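# Loop the blue air tube into its own coupling

## Task

Curve the blue air tube around so that its loose end meets the coupling fitted at the tube's opposite end, and press that loose end fully home into the coupling.

## Robot and tools

Robot: two arms, left_arm and right_arm, each ending in a five-finger hand. right_arm has a right hand; left_arm has a left hand, its mirror image. Base positions in the scene frame: left_arm at (-0.048, +0.389, 0) m, right_arm at (+0.037, -0.442, 0) m, both turned almost exactly like the scene frame. Scene frame: origin at table-top height midway between the nominal bases, +z up, +x pointing out over the table, left_arm toward +y. Camera sides do not match the arm names.

Hand point: a spot 0.05 m in front of the palm and 0.15 m from the wrist flange along the fingers. Its +z runs along the straight fingers (fingertips reach 0.06 to 0.07 m past it), +y points out of the palm, and +x crosses the palm away from the thumb on the right hand but toward the thumb on the left hand. A bracket on the little-finger side of the wrist can strike things, and with the fingers level the wrist can sit below the hand point and touch the table first.

Frames in results: each arm's end_effector_position (m), end_effector_quat_wxyz and velocities (m/s, rad/s) are in that arm's own base frame. Fixed cameras and the table use the scene frame. Every pose offset you send is expressed along the current Hand target's own axes.

Row layout (used by execute_actions and move): a single flat list of 28 numbers for both arms, each in [-1, 1], even when one arm stays idle. Order: left_arm dx, dy, dz, rx, ry, rz; left hand thumb_turn, thumb_bend, index, middle, ring, little, force_limit, speed; then the same 14 for right_arm and right hand. dx..rz are an offset, not a pose: relative to that arm's Hand target at the start of the action or move, with 1.0 = 0.6 m of translation or 180 degrees; rx, ry, rz form one rotation vector. Sending six zeros re-requests the current Hand target. Commanded orientation is clipped to within 32 degrees of the measured one each step.

Hand numbers: thumb_turn -1 beside the palm, +1 facing the fingers; thumb_bend and each finger -1 straight, +1 curled. These are absolute targets. force_limit maps -1..+1 to roughly 0..10 N at the fingertip (0..15 N for the two thumb motors). speed runs from nearly zero at -1 to full at +0.48 and above; use -0.94 or less for a soft grip. A hand can enclose things about 0.035 to 0.065 m thick with the thumb turned in, or a handle down to about 0.025 m. No value means "unchanged": to keep a hand as it is, resend the eight numbers last executed for it; before any have been sent, use its hand_measured six plus hand_force_limit and hand_speed. To grip harder, raise force_limit and send a target more closed than hand_measured; to loosen, send one more open.

execute_actions(actions, cameras): actions is a list of actions; each action is up to 15 rows, one per 1/30 s step, and a short action repeats its last row to fill 15 steps. All rows of one action are offsets from the same starting Hand target, so repeating an action moves further. An empty list returns images. cameras: names from cam_high, cam_low, cam_table, cam_left_wrist, cam_right_wrist, or ["all"].

move(target, speed, blend, stop_force, zero, blocking, cameras): drives each hand point in a straight line toward target, one 28-number row or a list of up to 15 rows, every row an offset from the Hand targets at the move's start. speed in m/s, 0.002 to 3.6 (default 0.25), one value or one per target; rotation is limited to twice that in rad/s. blend in m rounds corners of a list (0 stops at each). stop_force in N, 3 to 120, ends an arm's path when its wrist sensor feels that much push against the motion; omit it when backing away from a contact, and do not rely on it while the hand rotates. zero (default true) rezeroes the sensor first. blocking=false returns early but cannot be combined with stop_force. Moves cap at 10 s, do not avoid obstacles, and should not pass near an arm's own base. The result adds a "move:" line: done, off_target, moving, held, fault, plus limits such as paced or held.

wait(seconds 0 to 10), stop() brakes a running move, zoom_image(camera, region [x0, y0, x1, y1], at most 504 by 504 pixels) enlarges part of the latest image, show_instructions() shows the reference pages, zero_wrist_force(arm) rezeroes one arm's sensor, finished_scene(scene 1) ends the scene irreversibly.

Result lines: Hand target (the pose next offsets count from; the hand often rests a bit short of it), joint positions and torques, Wrist force/Wrist torque in the flange's own axes plus a peak line, hand_measured, hand_stopped_by (moving, target, force, stalled, fault) and hand_load_n (positive when something pushes a finger open; near 0 means no grip), all in the thumb_turn..little order. MOTOR HOT appears at 70 °C; at 85 °C the arm brakes for 30 to 60 s.

Avoid: anything leaving the table, dropping or releasing moving parts, fast impacts, and pressing past a firm contact, since the arms are stiff. About 150 N of outside force or a joint over its torque limit (wrist joints 26.6 N m) freezes that arm for 10 s. Never let the hands or arms press on each other. Objects may occasionally be nudged by outside pushes.

Each tool is called after "Emit:" in YAML: its name, and indented under it one key for each argument.

Reference images:

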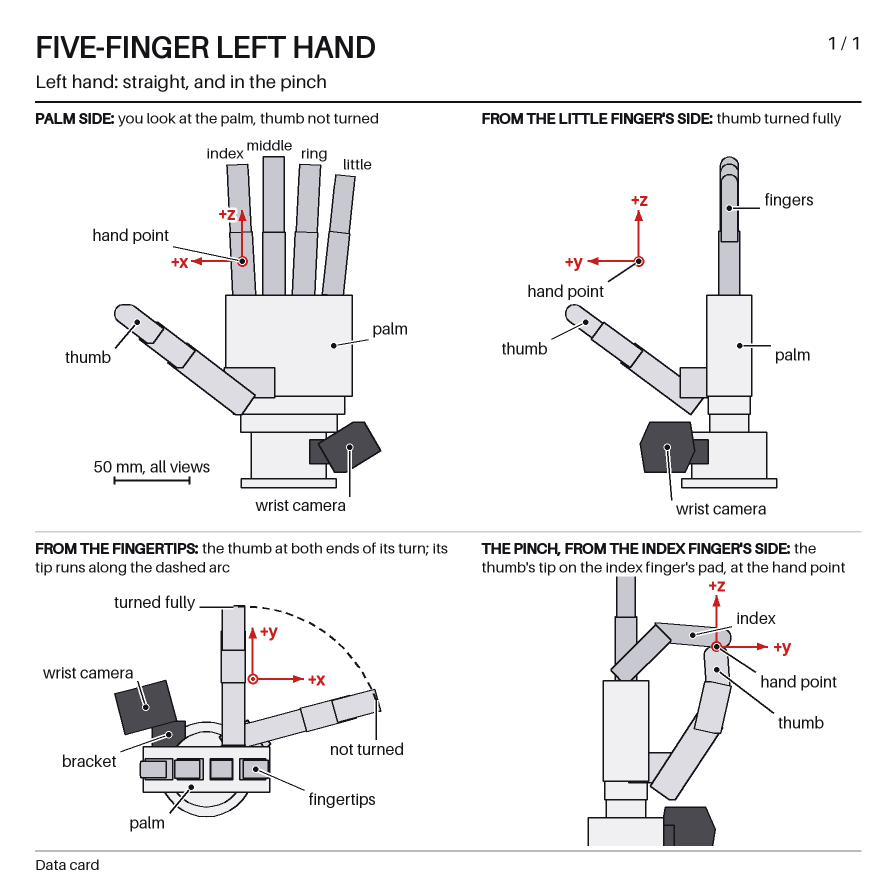

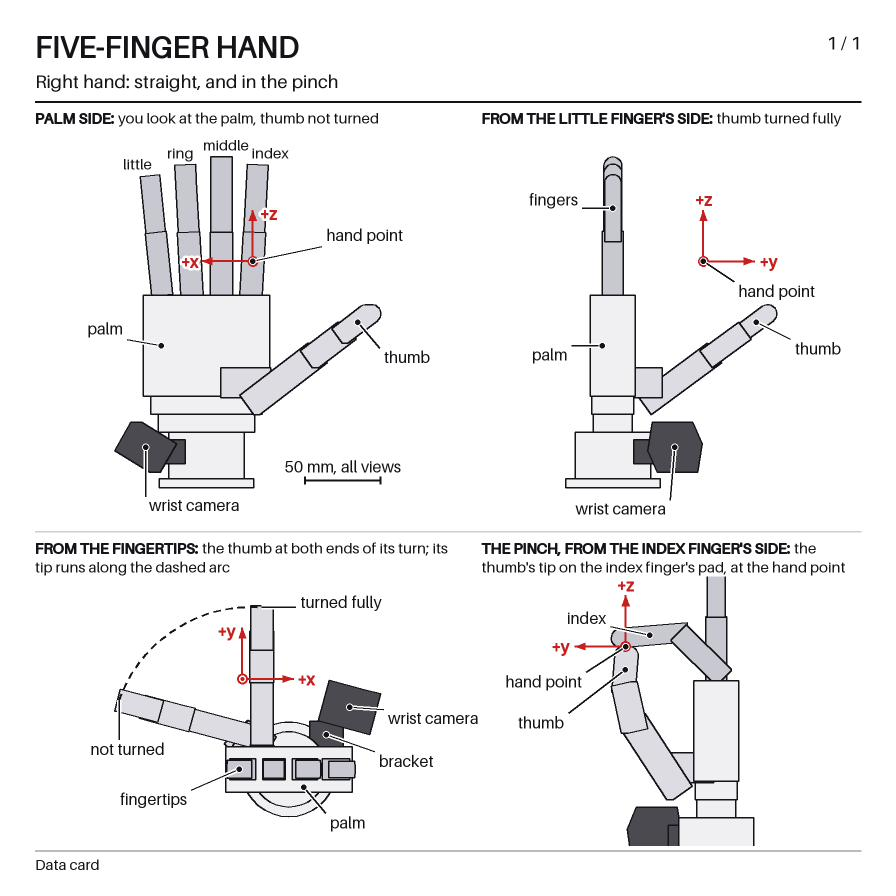

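## Session

Emit:
execute_actions:
  actions: []
  cameras: ["all"]

Scene clock: 0.00 s.
left_arm: end_effector_position=(+0.3872, -0.3574, +0.3256) hand_measured=(-1.000, -1.000, -1.000, -1.000, -1.000, -1.000) hand_load_n=(+0.0, +0.0, +0.0, +0.0, +0.0, +0.0) hand_stopped_by=(target, target, target, target, target, target) hand_force_limit=0.00 hand_speed=-0.80 end_effector_quat_wxyz=(+0.032, -0.465, -0.456, +0.758) | right_arm: end_effector_position=(+0.4718, -0.0708, +0.2650) hand_measured=(-1.000, -1.000, -1.000, -1.000, -1.000, -1.000) hand_load_n=(+0.0, +0.0, +0.0, +0.0, +0.0, +0.0) hand_stopped_by=(target, target, target, target, target, target) hand_force_limit=0.00 hand_speed=-0.80 end_effector_quat_wxyz=(+0.409, +0.298, +0.863, -0.013)
Joint positions: left_arm=[3.075 -2.207 -1.626 0.474 -0.783 0.909] | right_arm=[-0.704 -1.791 2.071 0.477 1.32 -1.501]
Joint velocities: within noise
Joint torques (N m): no reading
Wrist force (N): no reading
Wrist torque (N m): no reading
Wrist force, peak (N): no reading
Hand target: left_arm +0.3872, -0.3574, +0.3256; +0.032, -0.465, -0.456, +0.758 | right_arm +0.4718, -0.0708, +0.2650; +0.409, +0.298, +0.863, -0.013

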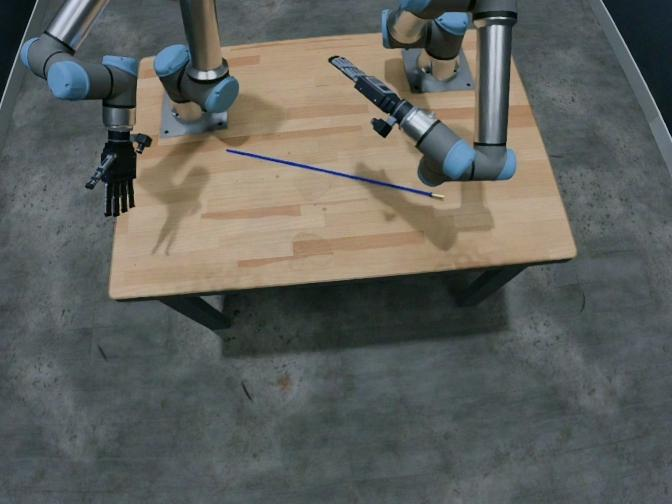

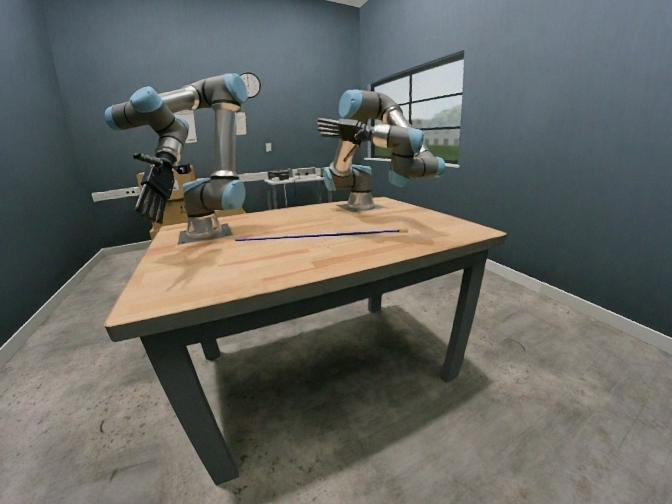

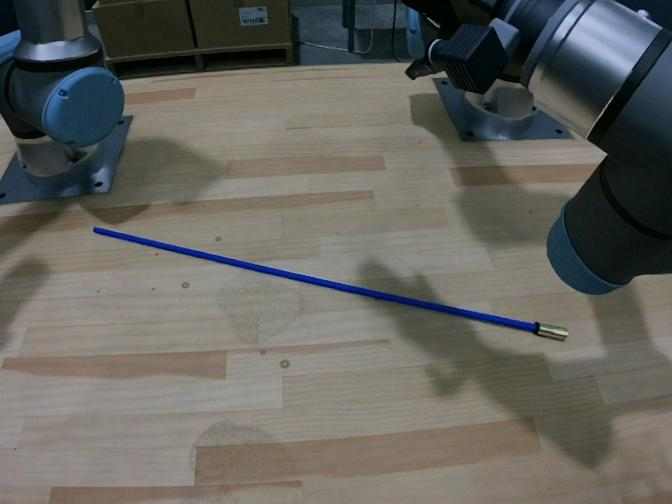

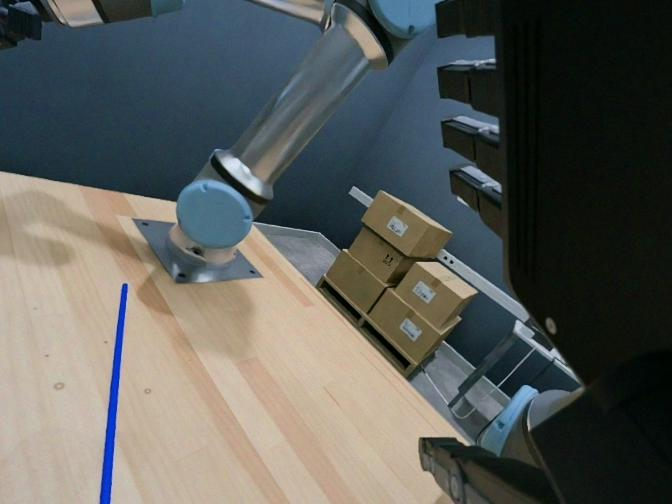

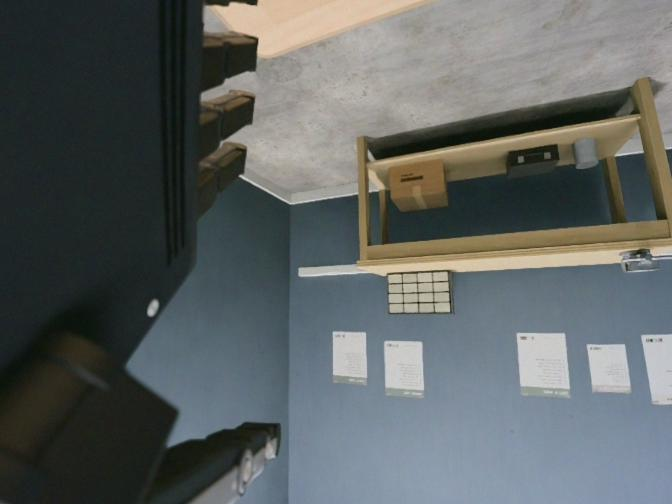

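Emit:
zoom_image:
  camera: "cam_table"
  region: [500, 290, 600, 370]

Emit:
zoom_image:
  camera: "cam_table"
  region: [60, 190, 200, 290]

Scaled by 5.040.

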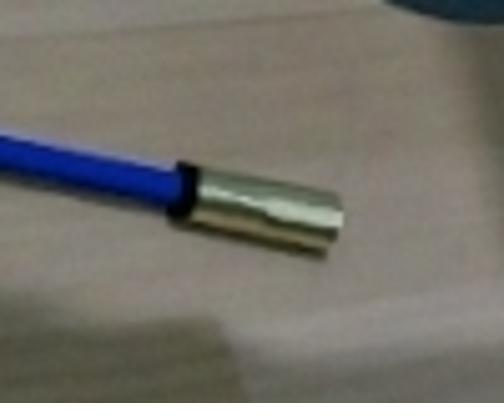

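Scaled by 3.600.

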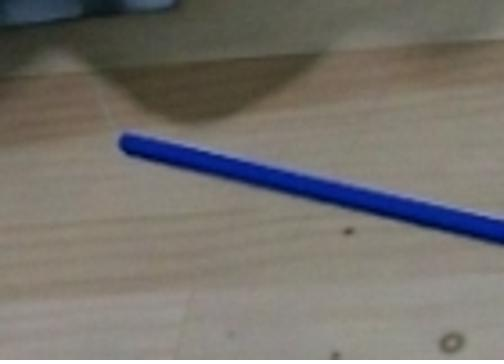

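Emit:
move:
  target: [0.2405, -0.0313, -0.4585, -0.1186, 0.4211, -0.0865, 1, -0.6, 0.3, 0.3, 1, 1, 0, 0.0, 0,0,0,0,0,0,-1,-1,-1,-1,-1,-1,0,-0.8]
  speed: 0.3
  cameras: ["cam_high", "cam_table", "cam_left_wrist"]

Scene clock: 12.07 s.
left_arm: end_effector_position=(+0.5007, -0.0965, +0.1998) hand_measured=(+1.000, -0.600, +0.300, +0.300, +1.000, +1.000) hand_load_n=(+0.5, +0.0, +0.0, +0.0, +0.0, +0.0) hand_stopped_by=(target, target, target, target, target, target) hand_force_limit=0.00 hand_speed=0.00 end_effector_quat_wxyz=(-0.317, +0.766, +0.517, -0.215) | right_arm: end_effector_position=(+0.4718, -0.0708, +0.2650) hand_measured=(-1.000, -1.000, -1.000, -1.000, -1.000, -1.000) hand_load_n=(+0.0, +0.0, +0.0, +0.0, +0.0, +0.0) hand_stopped_by=(target, target, target, target, target, target) hand_force_limit=0.00 hand_speed=-0.80 end_effector_quat_wxyz=(+0.409, +0.298, +0.863, -0.013)
Joint positions: left_arm=[3.074 -2.41 -0.978 1.057 -1.791 0.227] | right_arm=[-0.704 -1.791 2.071 0.477 1.32 -1.501]
Joint torques (N m): left_arm=[9.06 40.61 25.42 -2.87 -1.16 2.49] | right_arm=[0.37 -9.67 -16.39 0.6 -0.33 -0.07]
Wrist force (N): left_arm=[0.1 0.5 -0.3] | right_arm=[0.1 -0.1 -0.1]
Wrist torque (N m): left_arm=[0.04 0.05 -0.07] | right_arm=[-0.01 -0.01 0.01]
Wrist force, peak (N): left_arm=[0.8 0.5 0.3] | right_arm=[0.1 -0.6 0.1]
Hand target: left_arm +0.5007, -0.0964, +0.1997; -0.317, +0.766, +0.517, -0.215 | right_arm +0.4718, -0.0708, +0.2650; +0.409, +0.298, +0.863, -0.013
Off the commanded pose: left_arm 0.000 m, 0 deg | right_arm 0.000 m, 0 deg.
move: done
camera_calibration:
cam_left_wrist: T_world_to_cam=[[-0.524284, 0.537224, 0.660694, 0.187706], [0.80111, 0.57422, 0.168799, -0.378116], [-0.288701, 0.617788, -0.73143, 0.463801], [0, 0, 0, 1]] pos_world=[0.535224, -0.170249, 0.279047]
Images, in order (width x height): cam_high 672x504, cam_table 672x504, cam_left_wrist 672x504.

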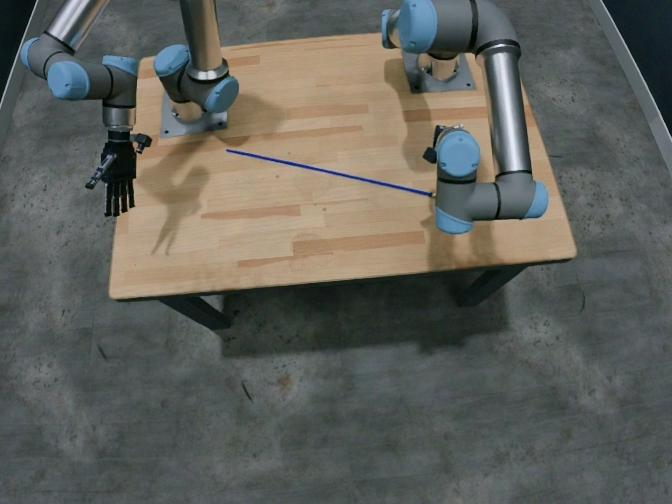

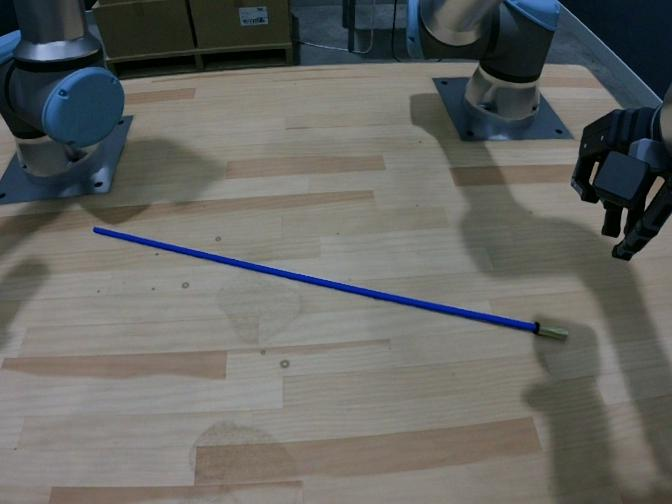

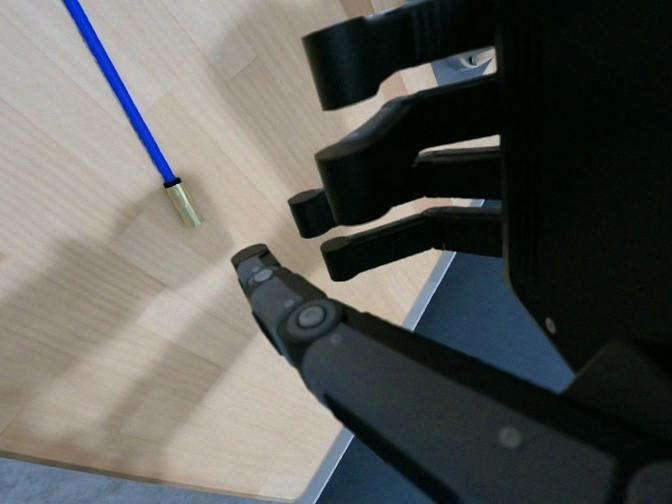

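Emit:
move:
  target: [0, 0.165, 0.165, 0,0,0, 1, -0.6, 0.3, 0.3, 1, 1, 0, 0.0, 0.5548,0.0583,-0.286,0.4424,0.3256,0.3174,1,-0.6,0.3,0.3,1,1,0,0.0]
  speed: 0.3
  cameras: ["all"]

Scene clock: 16.37 s.
left_arm: end_effector_position=(+0.5006, -0.0965, +0.0596) hand_measured=(+1.000, -0.600, +0.300, +0.300, +1.000, +1.000) hand_load_n=(+0.0, +0.0, +0.0, +0.0, +0.0, +0.0) hand_stopped_by=(target, target, target, target, target, target) hand_force_limit=0.00 hand_speed=0.00 end_effector_quat_wxyz=(-0.317, +0.766, +0.517, -0.215) | right_arm: end_effector_position=(+0.2080, +0.1711, +0.1496) hand_measured=(+1.000, -0.600, +0.300, +0.300, +1.000, +1.000) hand_load_n=(+0.0, +0.0, +0.0, +0.0, +0.0, +0.0) hand_stopped_by=(target, target, target, target, target, target) hand_force_limit=0.00 hand_speed=0.00 end_effector_quat_wxyz=(-0.318, +0.769, +0.512, -0.212)
Joint positions: left_arm=[3.074 -2.551 -1.094 1.313 -1.791 0.227] | right_arm=[0.042 -1.251 1.989 1.569 1.266 0.32]
Joint torques (N m): left_arm=[-9.16 59.24 22.5 -5.63 1.06 -1.77] | right_arm=[10.14 -30.08 -16.12 2.35 -0.5 -2.07]
Wrist force (N): left_arm=[-0.1 0.1 0.1] | right_arm=[1.3 -1.0 0.0]
Wrist torque (N m): left_arm=[-0.04 0.09 -0.11] | right_arm=[-0.32 -0.39 0.05]
Wrist force, peak (N): left_arm=[0.0 0.7 0.5] | right_arm=[1.5 -1.2 -0.4]
Hand target: left_arm +0.5006, -0.0965, +0.0597; -0.317, +0.766, +0.517, -0.215 | right_arm +0.2080, +0.1712, +0.1496; -0.319, +0.769, +0.512, -0.212
Off the commanded pose: left_arm 0.000 m, 0 deg | right_arm 0.000 m, 0 deg.
move: done
camera_calibration:
cam_left_wrist: T_world_to_cam=[[-0.524234, 0.537118, 0.66082, 0.280221], [0.801109, 0.574224, 0.168794, -0.354368], [-0.288796, 0.617877, -0.731317, 0.361276], [0, 0, 0, 1]] pos_world=[0.535124, -0.170249, 0.138847]
cam_right_wrist: T_world_to_cam=[[0.692765, -0.03007, -0.720536, -0.026412], [0.178841, -0.960757, 0.212044, 0.0931499], [-0.698636, -0.275758, -0.660201, 0.403353], [0, 0, 0, 1]] pos_world=[0.283435, 0.199928, 0.227511]

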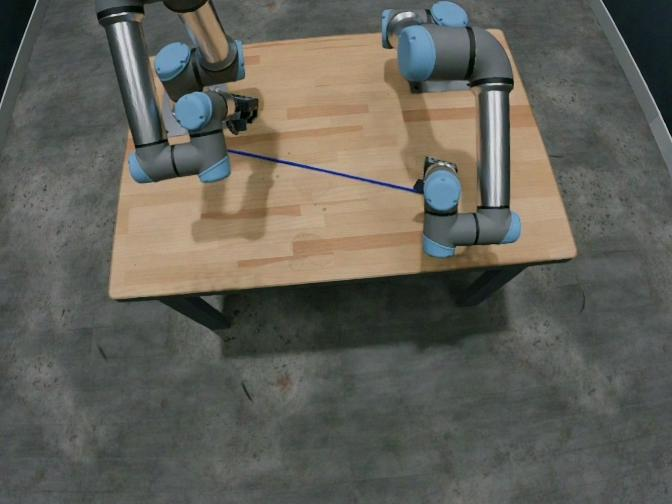

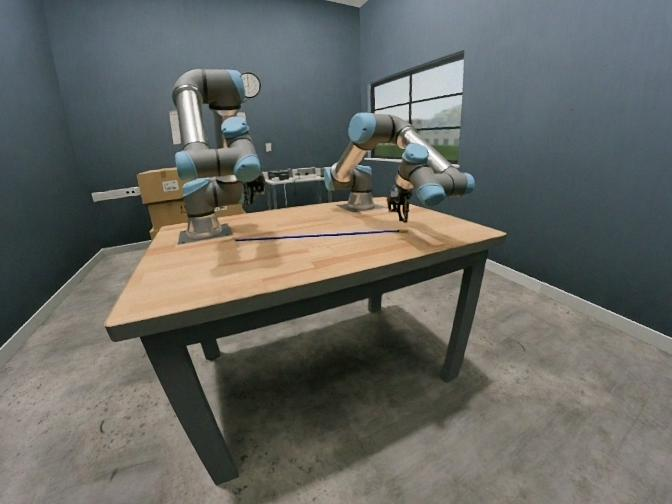

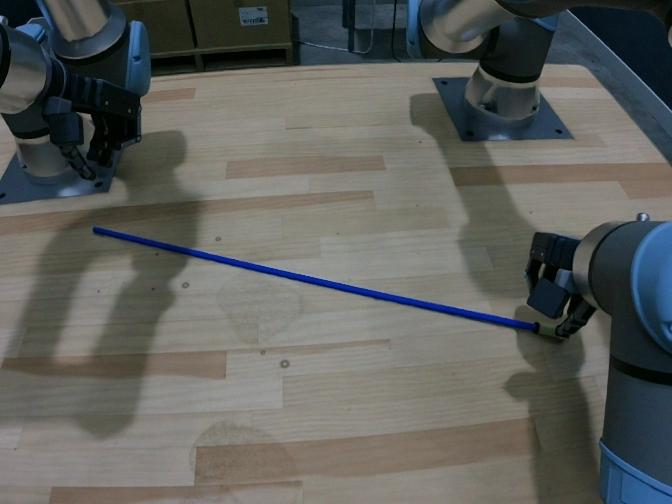

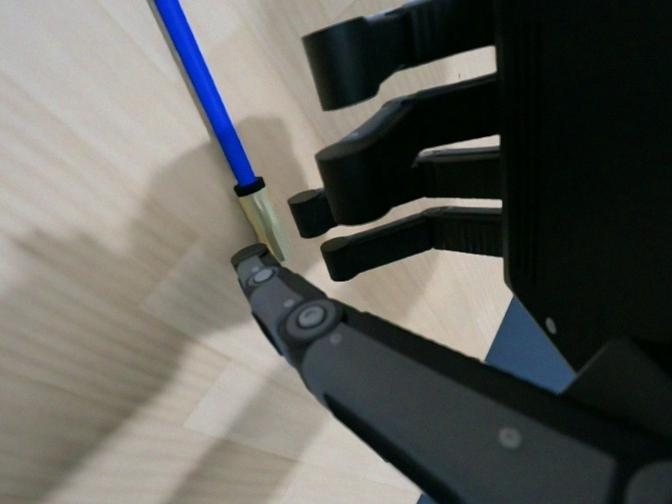

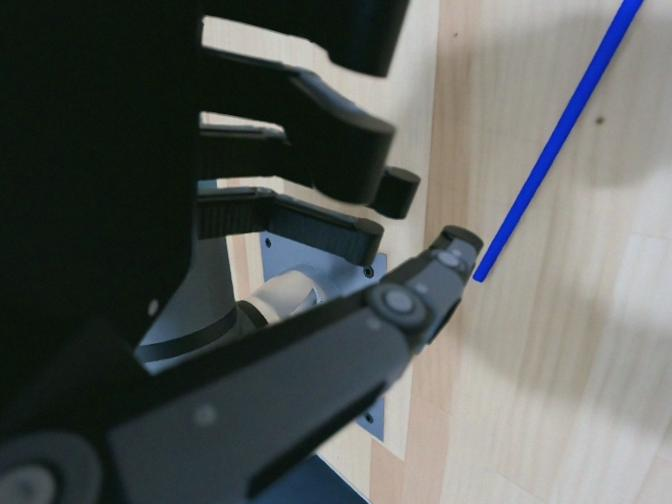

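Emit:
zoom_image:
  camera: "cam_left_wrist"
  region: [180, 130, 420, 310]

Emit:
zoom_image:
  camera: "cam_right_wrist"
  region: [300, 130, 560, 330]

Scaled by 2.100.

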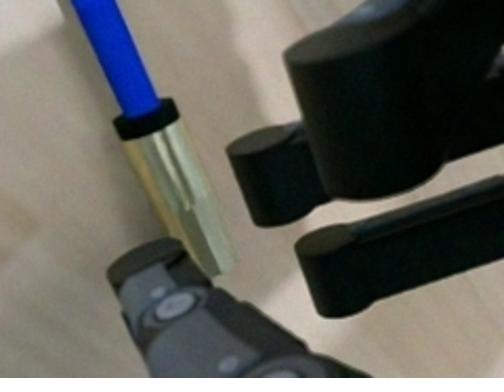

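Scaled by 1.938.

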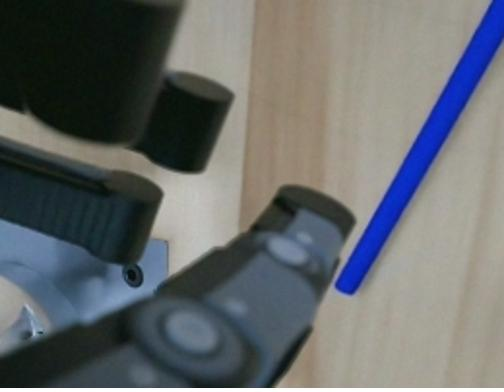

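Emit:
move:
  target: [0.001, 0.0117, 0.0513, -0.0833,0,0, 1, -0.9, 0.44, 0.44, 1, 1, 0, 0.0, 0.0075,0.1242,0.1342,-0.0833,0,0,1,-0.9,0.44,0.44,1,1,0,0.0]
  speed: 0.2
  cameras: ["cam_table", "cam_left_wrist", "cam_right_wrist"]

Scene clock: 19.47 s.
left_arm: end_effector_position=(+0.4853, -0.0897, +0.0330) hand_measured=(+1.000, -0.900, +0.440, +0.440, +1.000, +1.000) hand_load_n=(+0.0, +0.0, +0.0, +0.0, +0.0, +0.0) hand_stopped_by=(target, target, target, target, target, target) hand_force_limit=0.00 hand_speed=0.00 end_effector_quat_wxyz=(-0.214, +0.801, +0.540, -0.145) | right_arm: end_effector_position=(+0.2058, +0.1770, +0.0400) hand_measured=(+1.000, -0.900, +0.440, +0.440, +1.000, +1.000) hand_load_n=(+0.0, +0.0, +0.0, +0.0, +0.0, +0.0) hand_stopped_by=(target, target, target, target, target, target) hand_force_limit=0.00 hand_speed=0.00 end_effector_quat_wxyz=(-0.215, +0.804, +0.535, -0.144)
Joint positions: left_arm=[3.119 -2.385 -1.358 1.676 -1.748 0.316] | right_arm=[0.148 -1.181 2.106 1.105 1.309 0.483]
Joint torques (N m): left_arm=[-10.94 49.71 6.68 -1.27 -1.25 -1.77] | right_arm=[-4.67 -29.35 -13.39 0.97 -3.46 -0.74]
Wrist force (N): left_arm=[0.2 0.5 0.0] | right_arm=[1.2 -1.0 -0.3]
Wrist torque (N m): left_arm=[-0.01 0.06 0.00] | right_arm=[-0.22 -0.33 0.08]
Wrist force, peak (N): left_arm=[-0.5 0.6 -0.6] | right_arm=[1.3 -2.0 -1.4]
Hand target: left_arm +0.4853, -0.0897, +0.0329; -0.214, +0.801, +0.540, -0.145 | right_arm +0.2058, +0.1770, +0.0399; -0.215, +0.804, +0.535, -0.143
Off the commanded pose: left_arm 0.000 m, 0 deg | right_arm 0.000 m, 0 deg.
move: done
camera_calibration:
cam_left_wrist: T_world_to_cam=[[-0.661376, 0.592023, 0.460533, 0.364119], [0.743651, 0.597633, 0.299697, -0.315857], [-0.097802, 0.540688, -0.835518, 0.236983], [0, 0, 0, 1]] pos_world=[0.498884, -0.154934, 0.124976]
cam_right_wrist: T_world_to_cam=[[0.8442, -0.0933207, -0.527842, -0.131319], [0.111644, -0.932521, 0.343424, 0.126001], [-0.524273, -0.348849, -0.776816, 0.312786], [0, 0, 0, 1]] pos_world=[0.260777, 0.214359, 0.13039]
Images, in order (width x height): cam_table 672x504, cam_left_wrist 672x504, cam_right_wrist 672x504.

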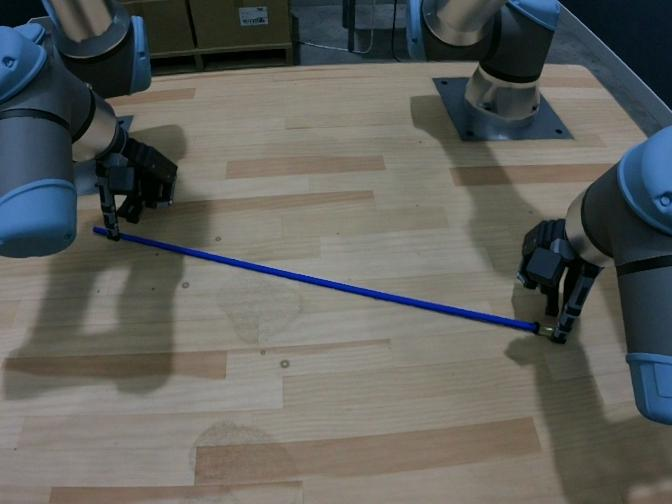

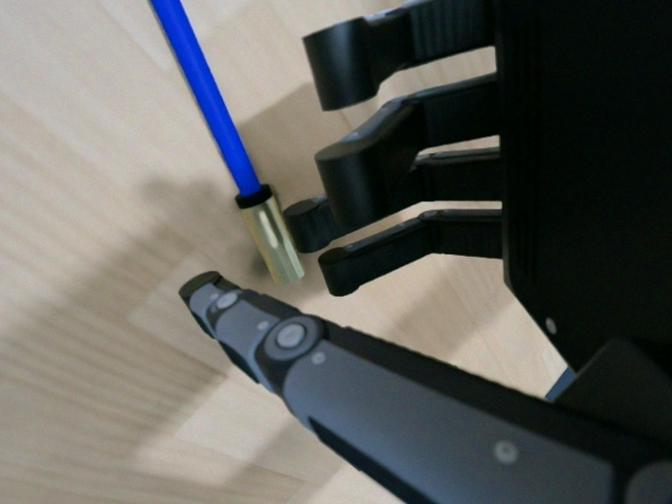

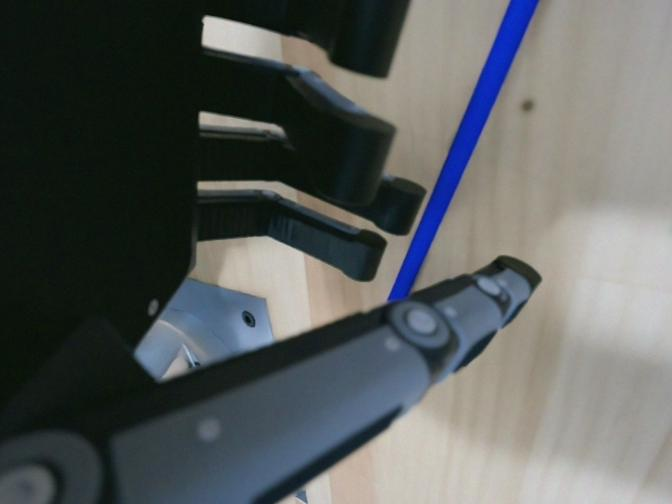

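Emit:
zoom_image:
  camera: "cam_left_wrist"
  region: [160, 150, 400, 330]

Emit:
zoom_image:
  camera: "cam_right_wrist"
  region: [320, 150, 560, 330]

Scaled by 2.100.

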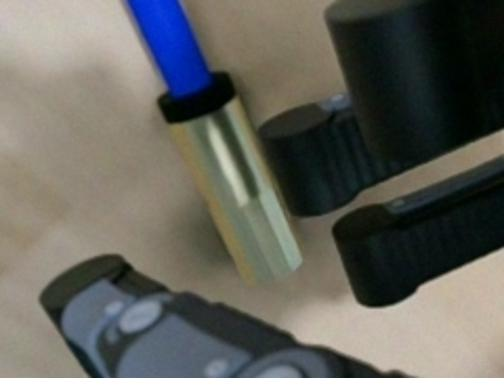

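Scaled by 2.100.

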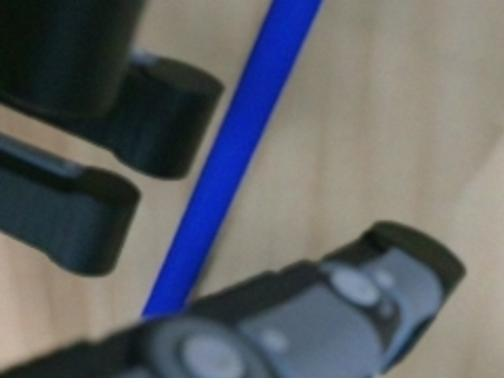

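Emit:
move:
  target: [0, 0.025, 0.0433, 0,0,0, 1, -0.9, 0.44, 0.44, 1, 1, 0, 0.0, 0,0.0308,0.0534,0,0,0,1,-0.9,0.44,0.44,1,1,0,0.0]
  speed: 0.04
  stop_force: 4
  cameras: ["cam_table", "cam_left_wrist", "cam_right_wrist"]

Scene clock: 24.57 s.
left_arm: end_effector_position=(+0.4852, -0.0897, +0.0126) hand_measured=(+1.000, -0.900, +0.440, +0.440, +1.000, +1.000) hand_load_n=(+0.0, +0.0, +0.0, +0.0, +0.0, +0.0) hand_stopped_by=(target, target, target, target, target, target) hand_force_limit=0.00 hand_speed=0.00 end_effector_quat_wxyz=(-0.214, +0.801, +0.540, -0.145) | right_arm: end_effector_position=(+0.2058, +0.1770, +0.0084) hand_measured=(+1.000, -0.900, +0.440, +0.440, +1.000, +1.000) hand_load_n=(+0.0, +0.0, +0.0, -3.0, +0.0, +0.5) hand_stopped_by=(target, target, target, target, target, target) hand_force_limit=0.00 hand_speed=0.00 end_effector_quat_wxyz=(-0.215, +0.804, +0.535, -0.143)
Joint positions: left_arm=[3.119 -2.413 -1.366 1.712 -1.748 0.316] | right_arm=[0.148 -1.11 2.12 1.02 1.309 0.483]
Joint torques (N m): left_arm=[-8.78 39.87 24.48 -1.4 -0.92 -0.48] | right_arm=[-8.59 -21.02 -16.83 0.7 -0.59 1.99]
Wrist force (N): left_arm=[-0.2 0.4 -0.2] | right_arm=[1.1 -2.5 -2.2]
Wrist torque (N m): left_arm=[0.00 0.12 -0.02] | right_arm=[-0.31 -0.28 0.05]
Wrist force, peak (N): left_arm=[-0.2 -2.9 -3.5] | right_arm=[1.3 -9.5 -13.1]
Hand target: left_arm +0.4852, -0.0897, +0.0126; -0.214, +0.801, +0.540, -0.145 (not the last commanded pose) | right_arm +0.2058, +0.1770, +0.0084; -0.215, +0.804, +0.535, -0.143 (not the last commanded pose)
Off the commanded pose: left_arm 0.010 m, 0 deg | right_arm 0.005 m, 0 deg.
move: contact (left_arm, right_arm)
camera_calibration:
cam_left_wrist: T_world_to_cam=[[-0.661328, 0.592135, 0.460457, 0.373528], [0.743721, 0.597489, 0.29981, -0.309783], [-0.0975899, 0.540724, -0.83552, 0.219976], [0, 0, 0, 1]] pos_world=[0.498884, -0.155034, 0.104676]
cam_right_wrist: T_world_to_cam=[[0.844242, -0.0934627, -0.527751, -0.147936], [0.111434, -0.93255, 0.343412, 0.136881], [-0.52425, -0.348732, -0.776883, 0.288292], [0, 0, 0, 1]] pos_world=[0.260778, 0.214359, 0.0988896]
Images, in order (width x height): cam_table 672x504, cam_left_wrist 672x504, cam_right_wrist 672x504.

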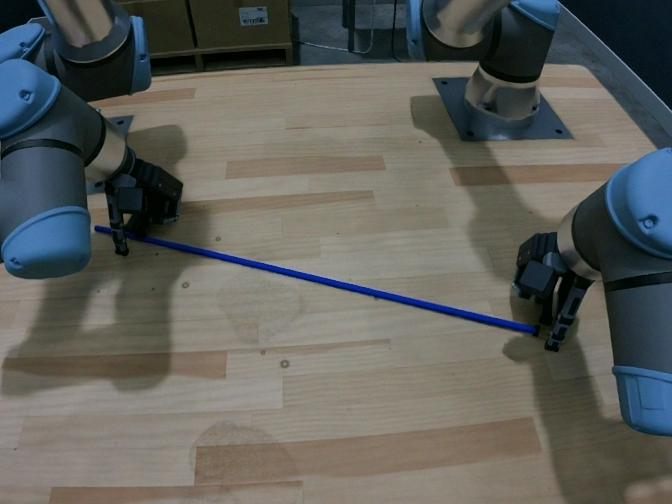

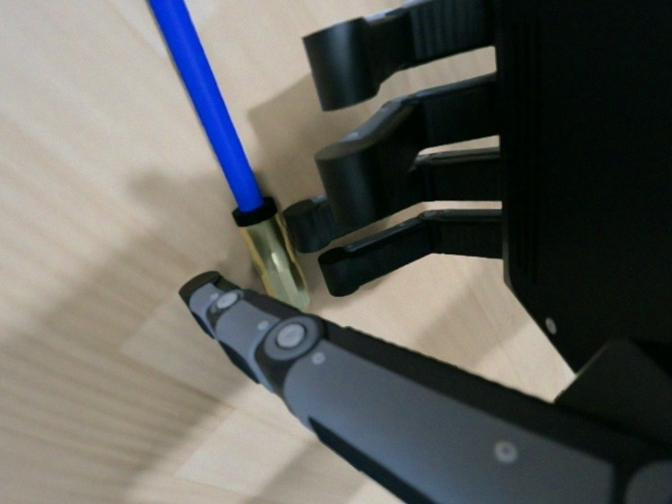

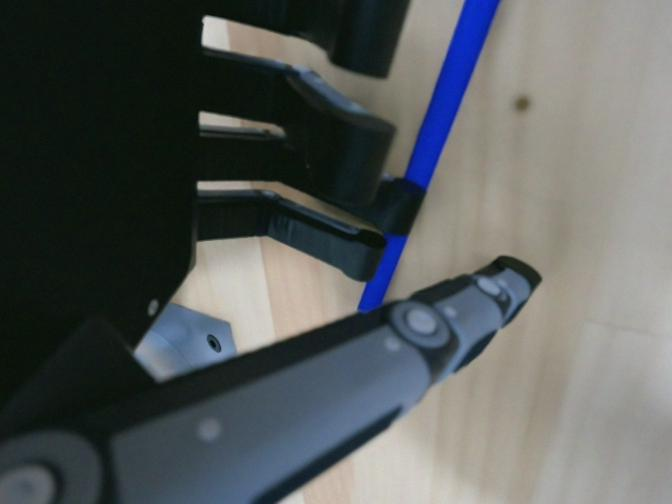

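Emit:
zoom_image:
  camera: "cam_left_wrist"
  region: [160, 150, 400, 330]

Emit:
zoom_image:
  camera: "cam_right_wrist"
  region: [320, 150, 560, 330]

Emit:
zoom_image:
  camera: "cam_table"
  region: [480, 220, 620, 380]

Emit:
zoom_image:
  camera: "cam_table"
  region: [60, 140, 220, 290]

Scaled by 2.100.

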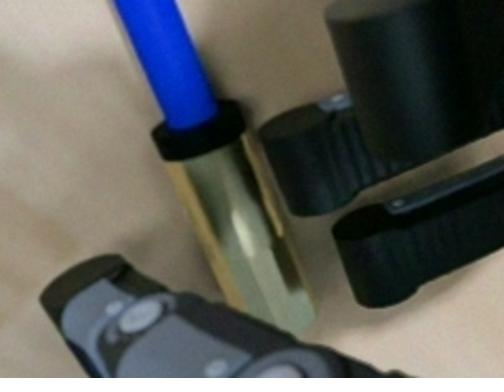

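Scaled by 2.100.

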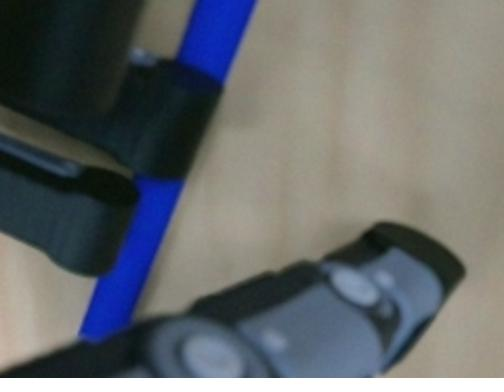

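Scaled by 3.150.

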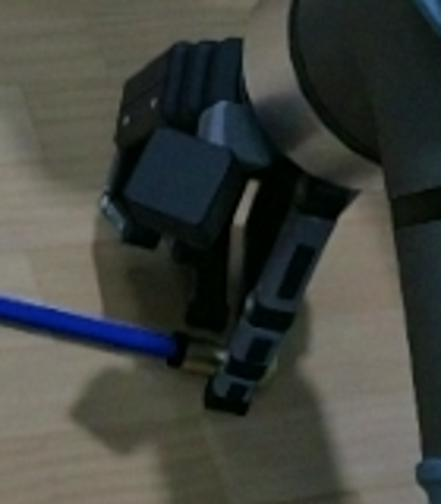

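Scaled by 3.150.

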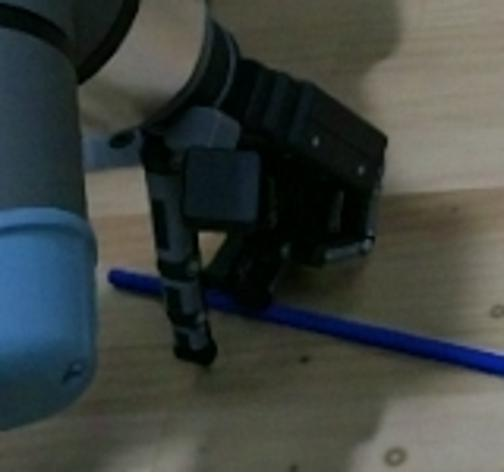

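Emit:
move:
  target: [0.005, -0.0282, -0.0222, 0,0.0333,0.0577, 1, -0.9, 0.44, 0.44, 1, 1, 0, 0.0, 0,-0.0311,-0.0205,0,-0.0333,-0.0577,1,-0.9,0.44,0.44,1,1,0,0.0]
  speed: 0.2
  cameras: ["cam_left_wrist", "cam_right_wrist"]

Scene clock: 26.90 s.
left_arm: end_effector_position=(+0.4789, -0.0840, +0.0326) hand_measured=(+1.000, -0.900, +0.440, +0.440, +1.000, +1.000) hand_load_n=(+0.0, +0.0, +0.0, +0.0, +0.0, +0.0) hand_stopped_by=(target, target, target, target, target, target) hand_force_limit=0.00 hand_speed=0.00 end_effector_quat_wxyz=(-0.228, +0.853, +0.454, -0.122) | right_arm: end_effector_position=(+0.1966, +0.1809, +0.0284) hand_measured=(+1.000, -0.900, +0.440, +0.440, +1.000, +1.000) hand_load_n=(+0.0, +0.0, +0.0, +0.0, +0.0, +0.0) hand_stopped_by=(target, target, target, target, target, target) hand_force_limit=0.00 hand_speed=0.00 end_effector_quat_wxyz=(-0.199, +0.744, +0.616, -0.165)
Joint positions: left_arm=[3.109 -2.349 -1.417 1.74 -1.839 0.498] | right_arm=[0.219 -1.149 2.11 1.097 1.372 0.357]
Joint torques (N m): left_arm=[9.58 41.14 23.62 -5.8 -0.5 0.87] | right_arm=[-6.4 -21.6 -0.34 1.74 -3.08 1.1]
Wrist force (N): left_arm=[0.1 0.6 0.0] | right_arm=[1.1 -1.2 0.0]
Wrist torque (N m): left_arm=[0.02 0.06 -0.01] | right_arm=[-0.26 -0.30 -0.03]
Wrist force, peak (N): left_arm=[-0.1 1.0 0.4] | right_arm=[1.4 -2.6 -2.3]
Hand target: left_arm +0.4790, -0.0839, +0.0326; -0.228, +0.853, +0.454, -0.122 | right_arm +0.1965, +0.1809, +0.0284; -0.199, +0.744, +0.616, -0.165
Off the commanded pose: left_arm 0.000 m, 0 deg | right_arm 0.000 m, 0 deg.
move: done
camera_calibration:
cam_left_wrist: T_world_to_cam=[[-0.524087, 0.716642, 0.460172, 0.301535], [0.851496, 0.430134, 0.2999, -0.380105], [0.0169855, 0.549008, -0.835645, 0.178713], [0, 0, 0, 1]] pos_world=[0.478653, -0.150711, 0.124576]
cam_right_wrist: T_world_to_cam=[[0.845357, 0.0839937, -0.527558, -0.161642], [0.302652, -0.889082, 0.343416, 0.0891441], [-0.440198, -0.449975, -0.777013, 0.302155], [0, 0, 0, 1]] pos_world=[0.242673, 0.228796, 0.11889]
Images, in order (width x height): cam_left_wrist 672x504, cam_right_wrist 672x504.

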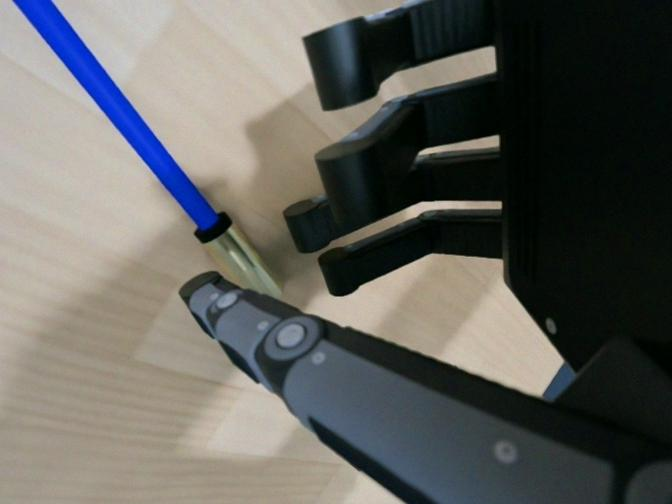

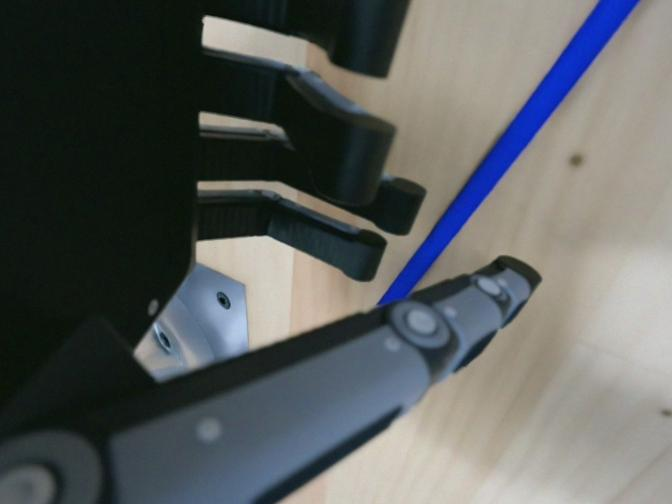

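Emit:
move:
  target: [0, 0.0238, 0.0413, 0,0,0, 1, -0.9, 0.44, 0.44, 1, 1, 0, 0.0, 0,0.0208,0.0361,0,0,0,1,-0.9,0.44,0.44,1,1,0,0.0]
  speed: 0.03
  stop_force: 4
  cameras: ["cam_table", "cam_left_wrist", "cam_right_wrist"]

Scene clock: 29.07 s.
left_arm: end_effector_position=(+0.4789, -0.0840, +0.0040) hand_measured=(+1.000, -0.900, +0.440, +0.440, +1.000, +1.000) hand_load_n=(+0.0, +0.0, +0.0, +0.0, +0.0, +0.0) hand_stopped_by=(target, target, target, target, target, target) hand_force_limit=0.00 hand_speed=0.00 end_effector_quat_wxyz=(-0.228, +0.853, +0.454, -0.122) | right_arm: end_effector_position=(+0.1965, +0.1809, +0.0034) hand_measured=(+1.000, -0.900, +0.440, +0.440, +1.000, +1.000) hand_load_n=(+0.0, +0.0, +0.0, +0.0, +0.0, +0.0) hand_stopped_by=(target, target, target, target, target, target) hand_force_limit=0.00 hand_speed=0.00 end_effector_quat_wxyz=(-0.199, +0.744, +0.616, -0.165)
Joint positions: left_arm=[3.11 -2.391 -1.427 1.792 -1.839 0.498] | right_arm=[0.219 -1.091 2.12 1.03 1.372 0.357]
Joint torques (N m): left_arm=[4.94 52.97 23.63 -5.66 -0.23 0.79] | right_arm=[-6.2 -35.63 -16.37 4.32 -2.87 -0.55]
Wrist force (N): left_arm=[0.2 0.4 -0.3] | right_arm=[1.0 -1.1 -0.1]
Wrist torque (N m): left_arm=[0.01 0.02 0.02] | right_arm=[-0.23 -0.29 -0.02]
Wrist force, peak (N): left_arm=[0.3 0.8 -0.1] | right_arm=[1.3 -1.4 -0.4]
Hand target: left_arm +0.4789, -0.0840, +0.0040; -0.228, +0.853, +0.454, -0.122 | right_arm +0.1965, +0.1809, +0.0034; -0.199, +0.744, +0.616, -0.165
Off the commanded pose: left_arm 0.000 m, 0 deg | right_arm 0.000 m, 0 deg.
move: done
camera_calibration:
cam_left_wrist: T_world_to_cam=[[-0.52398, 0.716696, 0.460209, 0.314532], [0.851561, 0.430045, 0.299842, -0.37164], [0.0169855, 0.549007, -0.835645, 0.154842], [0, 0, 0, 1]] pos_world=[0.478653, -0.150611, 0.0960761]
cam_right_wrist: T_world_to_cam=[[0.845217, 0.084015, -0.527777, -0.174696], [0.302756, -0.889082, 0.343324, 0.0977433], [-0.440393, -0.449971, -0.776904, 0.282722], [0, 0, 0, 1]] pos_world=[0.242573, 0.228796, 0.0938897]
Images, in order (width x height): cam_table 672x504, cam_left_wrist 672x504, cam_right_wrist 672x504.

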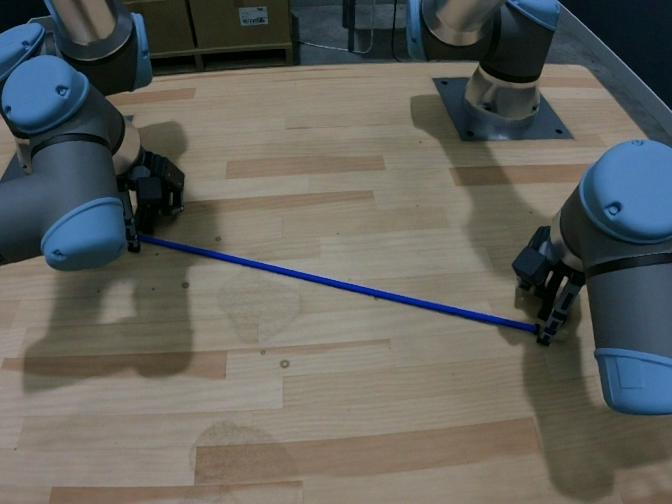

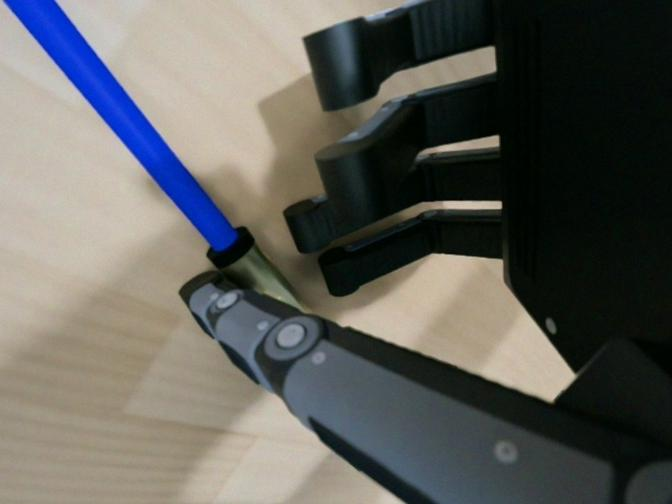

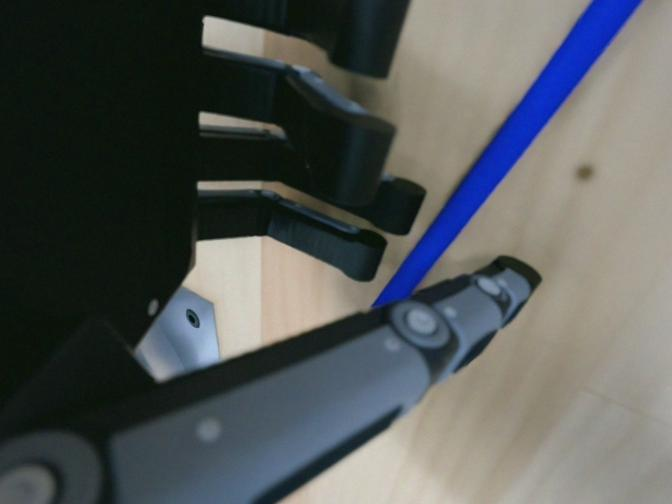

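Emit:
execute_actions:
  actions:
    - [[0,0,0,0,0,0,1,-0.2,0.44,0.44,1,1,-0.4,-0.85,0,0,0,0,0,0,1,-0.2,0.44,0.44,1,1,-0.4,-0.85]]
  cameras: ["cam_left_wrist", "cam_right_wrist"]

Scene clock: 31.07 s.
left_arm: end_effector_position=(+0.4789, -0.0840, +0.0040) hand_measured=(+1.000, -0.718, +0.440, +0.440, +1.000, +1.000) hand_load_n=(-0.5, +4.5, +0.5, +1.5, +0.0, +0.0) hand_stopped_by=(target, force, target, target, target, target) hand_force_limit=-0.40 hand_speed=-0.85 end_effector_quat_wxyz=(-0.228, +0.853, +0.454, -0.122) | right_arm: end_effector_position=(+0.1965, +0.1809, +0.0034) hand_measured=(+1.000, -0.580, +0.440, +0.440, +1.000, +1.000) hand_load_n=(+0.0, +4.5, +0.0, +0.5, +0.0, +0.0) hand_stopped_by=(target, force, target, target, target, target) hand_force_limit=-0.40 hand_speed=-0.85 end_effector_quat_wxyz=(-0.199, +0.744, +0.616, -0.165)
Joint positions: left_arm=[3.11 -2.391 -1.427 1.792 -1.839 0.498] | right_arm=[0.219 -1.091 2.12 1.03 1.372 0.357]
Joint torques (N m): left_arm=[-1.46 50.31 20.71 -5.2 0.84 -0.86] | right_arm=[3.94 -34.08 -15.47 4.38 -2.82 1.54]
Wrist force (N): left_arm=[0.1 0.1 -1.0] | right_arm=[1.2 -1.2 -2.9]
Wrist torque (N m): left_arm=[-0.04 0.05 0.00] | right_arm=[-0.32 -0.28 -0.01]
Wrist force, peak (N): left_arm=[0.2 0.3 -1.5] | right_arm=[1.4 -1.3 -3.0]
Hand target: left_arm +0.4789, -0.0840, +0.0040; -0.228, +0.853, +0.454, -0.122 | right_arm +0.1965, +0.1809, +0.0034; -0.199, +0.744, +0.616, -0.165
Off the commanded pose: left_arm 0.000 m, 0 deg | right_arm 0.000 m, 0 deg.
camera_calibration:
cam_left_wrist: T_world_to_cam=[[-0.52398, 0.716696, 0.460209, 0.314532], [0.851561, 0.430045, 0.299842, -0.37164], [0.0169855, 0.549007, -0.835645, 0.154842], [0, 0, 0, 1]] pos_world=[0.478653, -0.150611, 0.0960761]
cam_right_wrist: T_world_to_cam=[[0.845255, 0.0840532, -0.527711, -0.17472], [0.30277, -0.889069, 0.343348, 0.0977347], [-0.440312, -0.449991, -0.776938, 0.28271], [0, 0, 0, 1]] pos_world=[0.242573, 0.228796, 0.0938897]
Images, in order (width x height): cam_left_wrist 672x504, cam_right_wrist 672x504.

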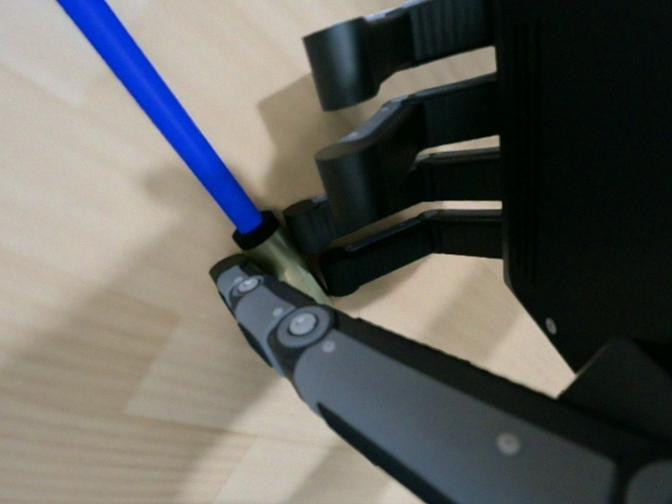

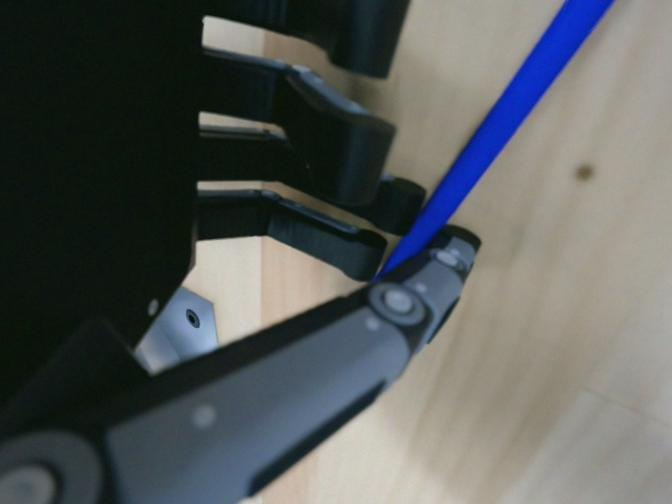

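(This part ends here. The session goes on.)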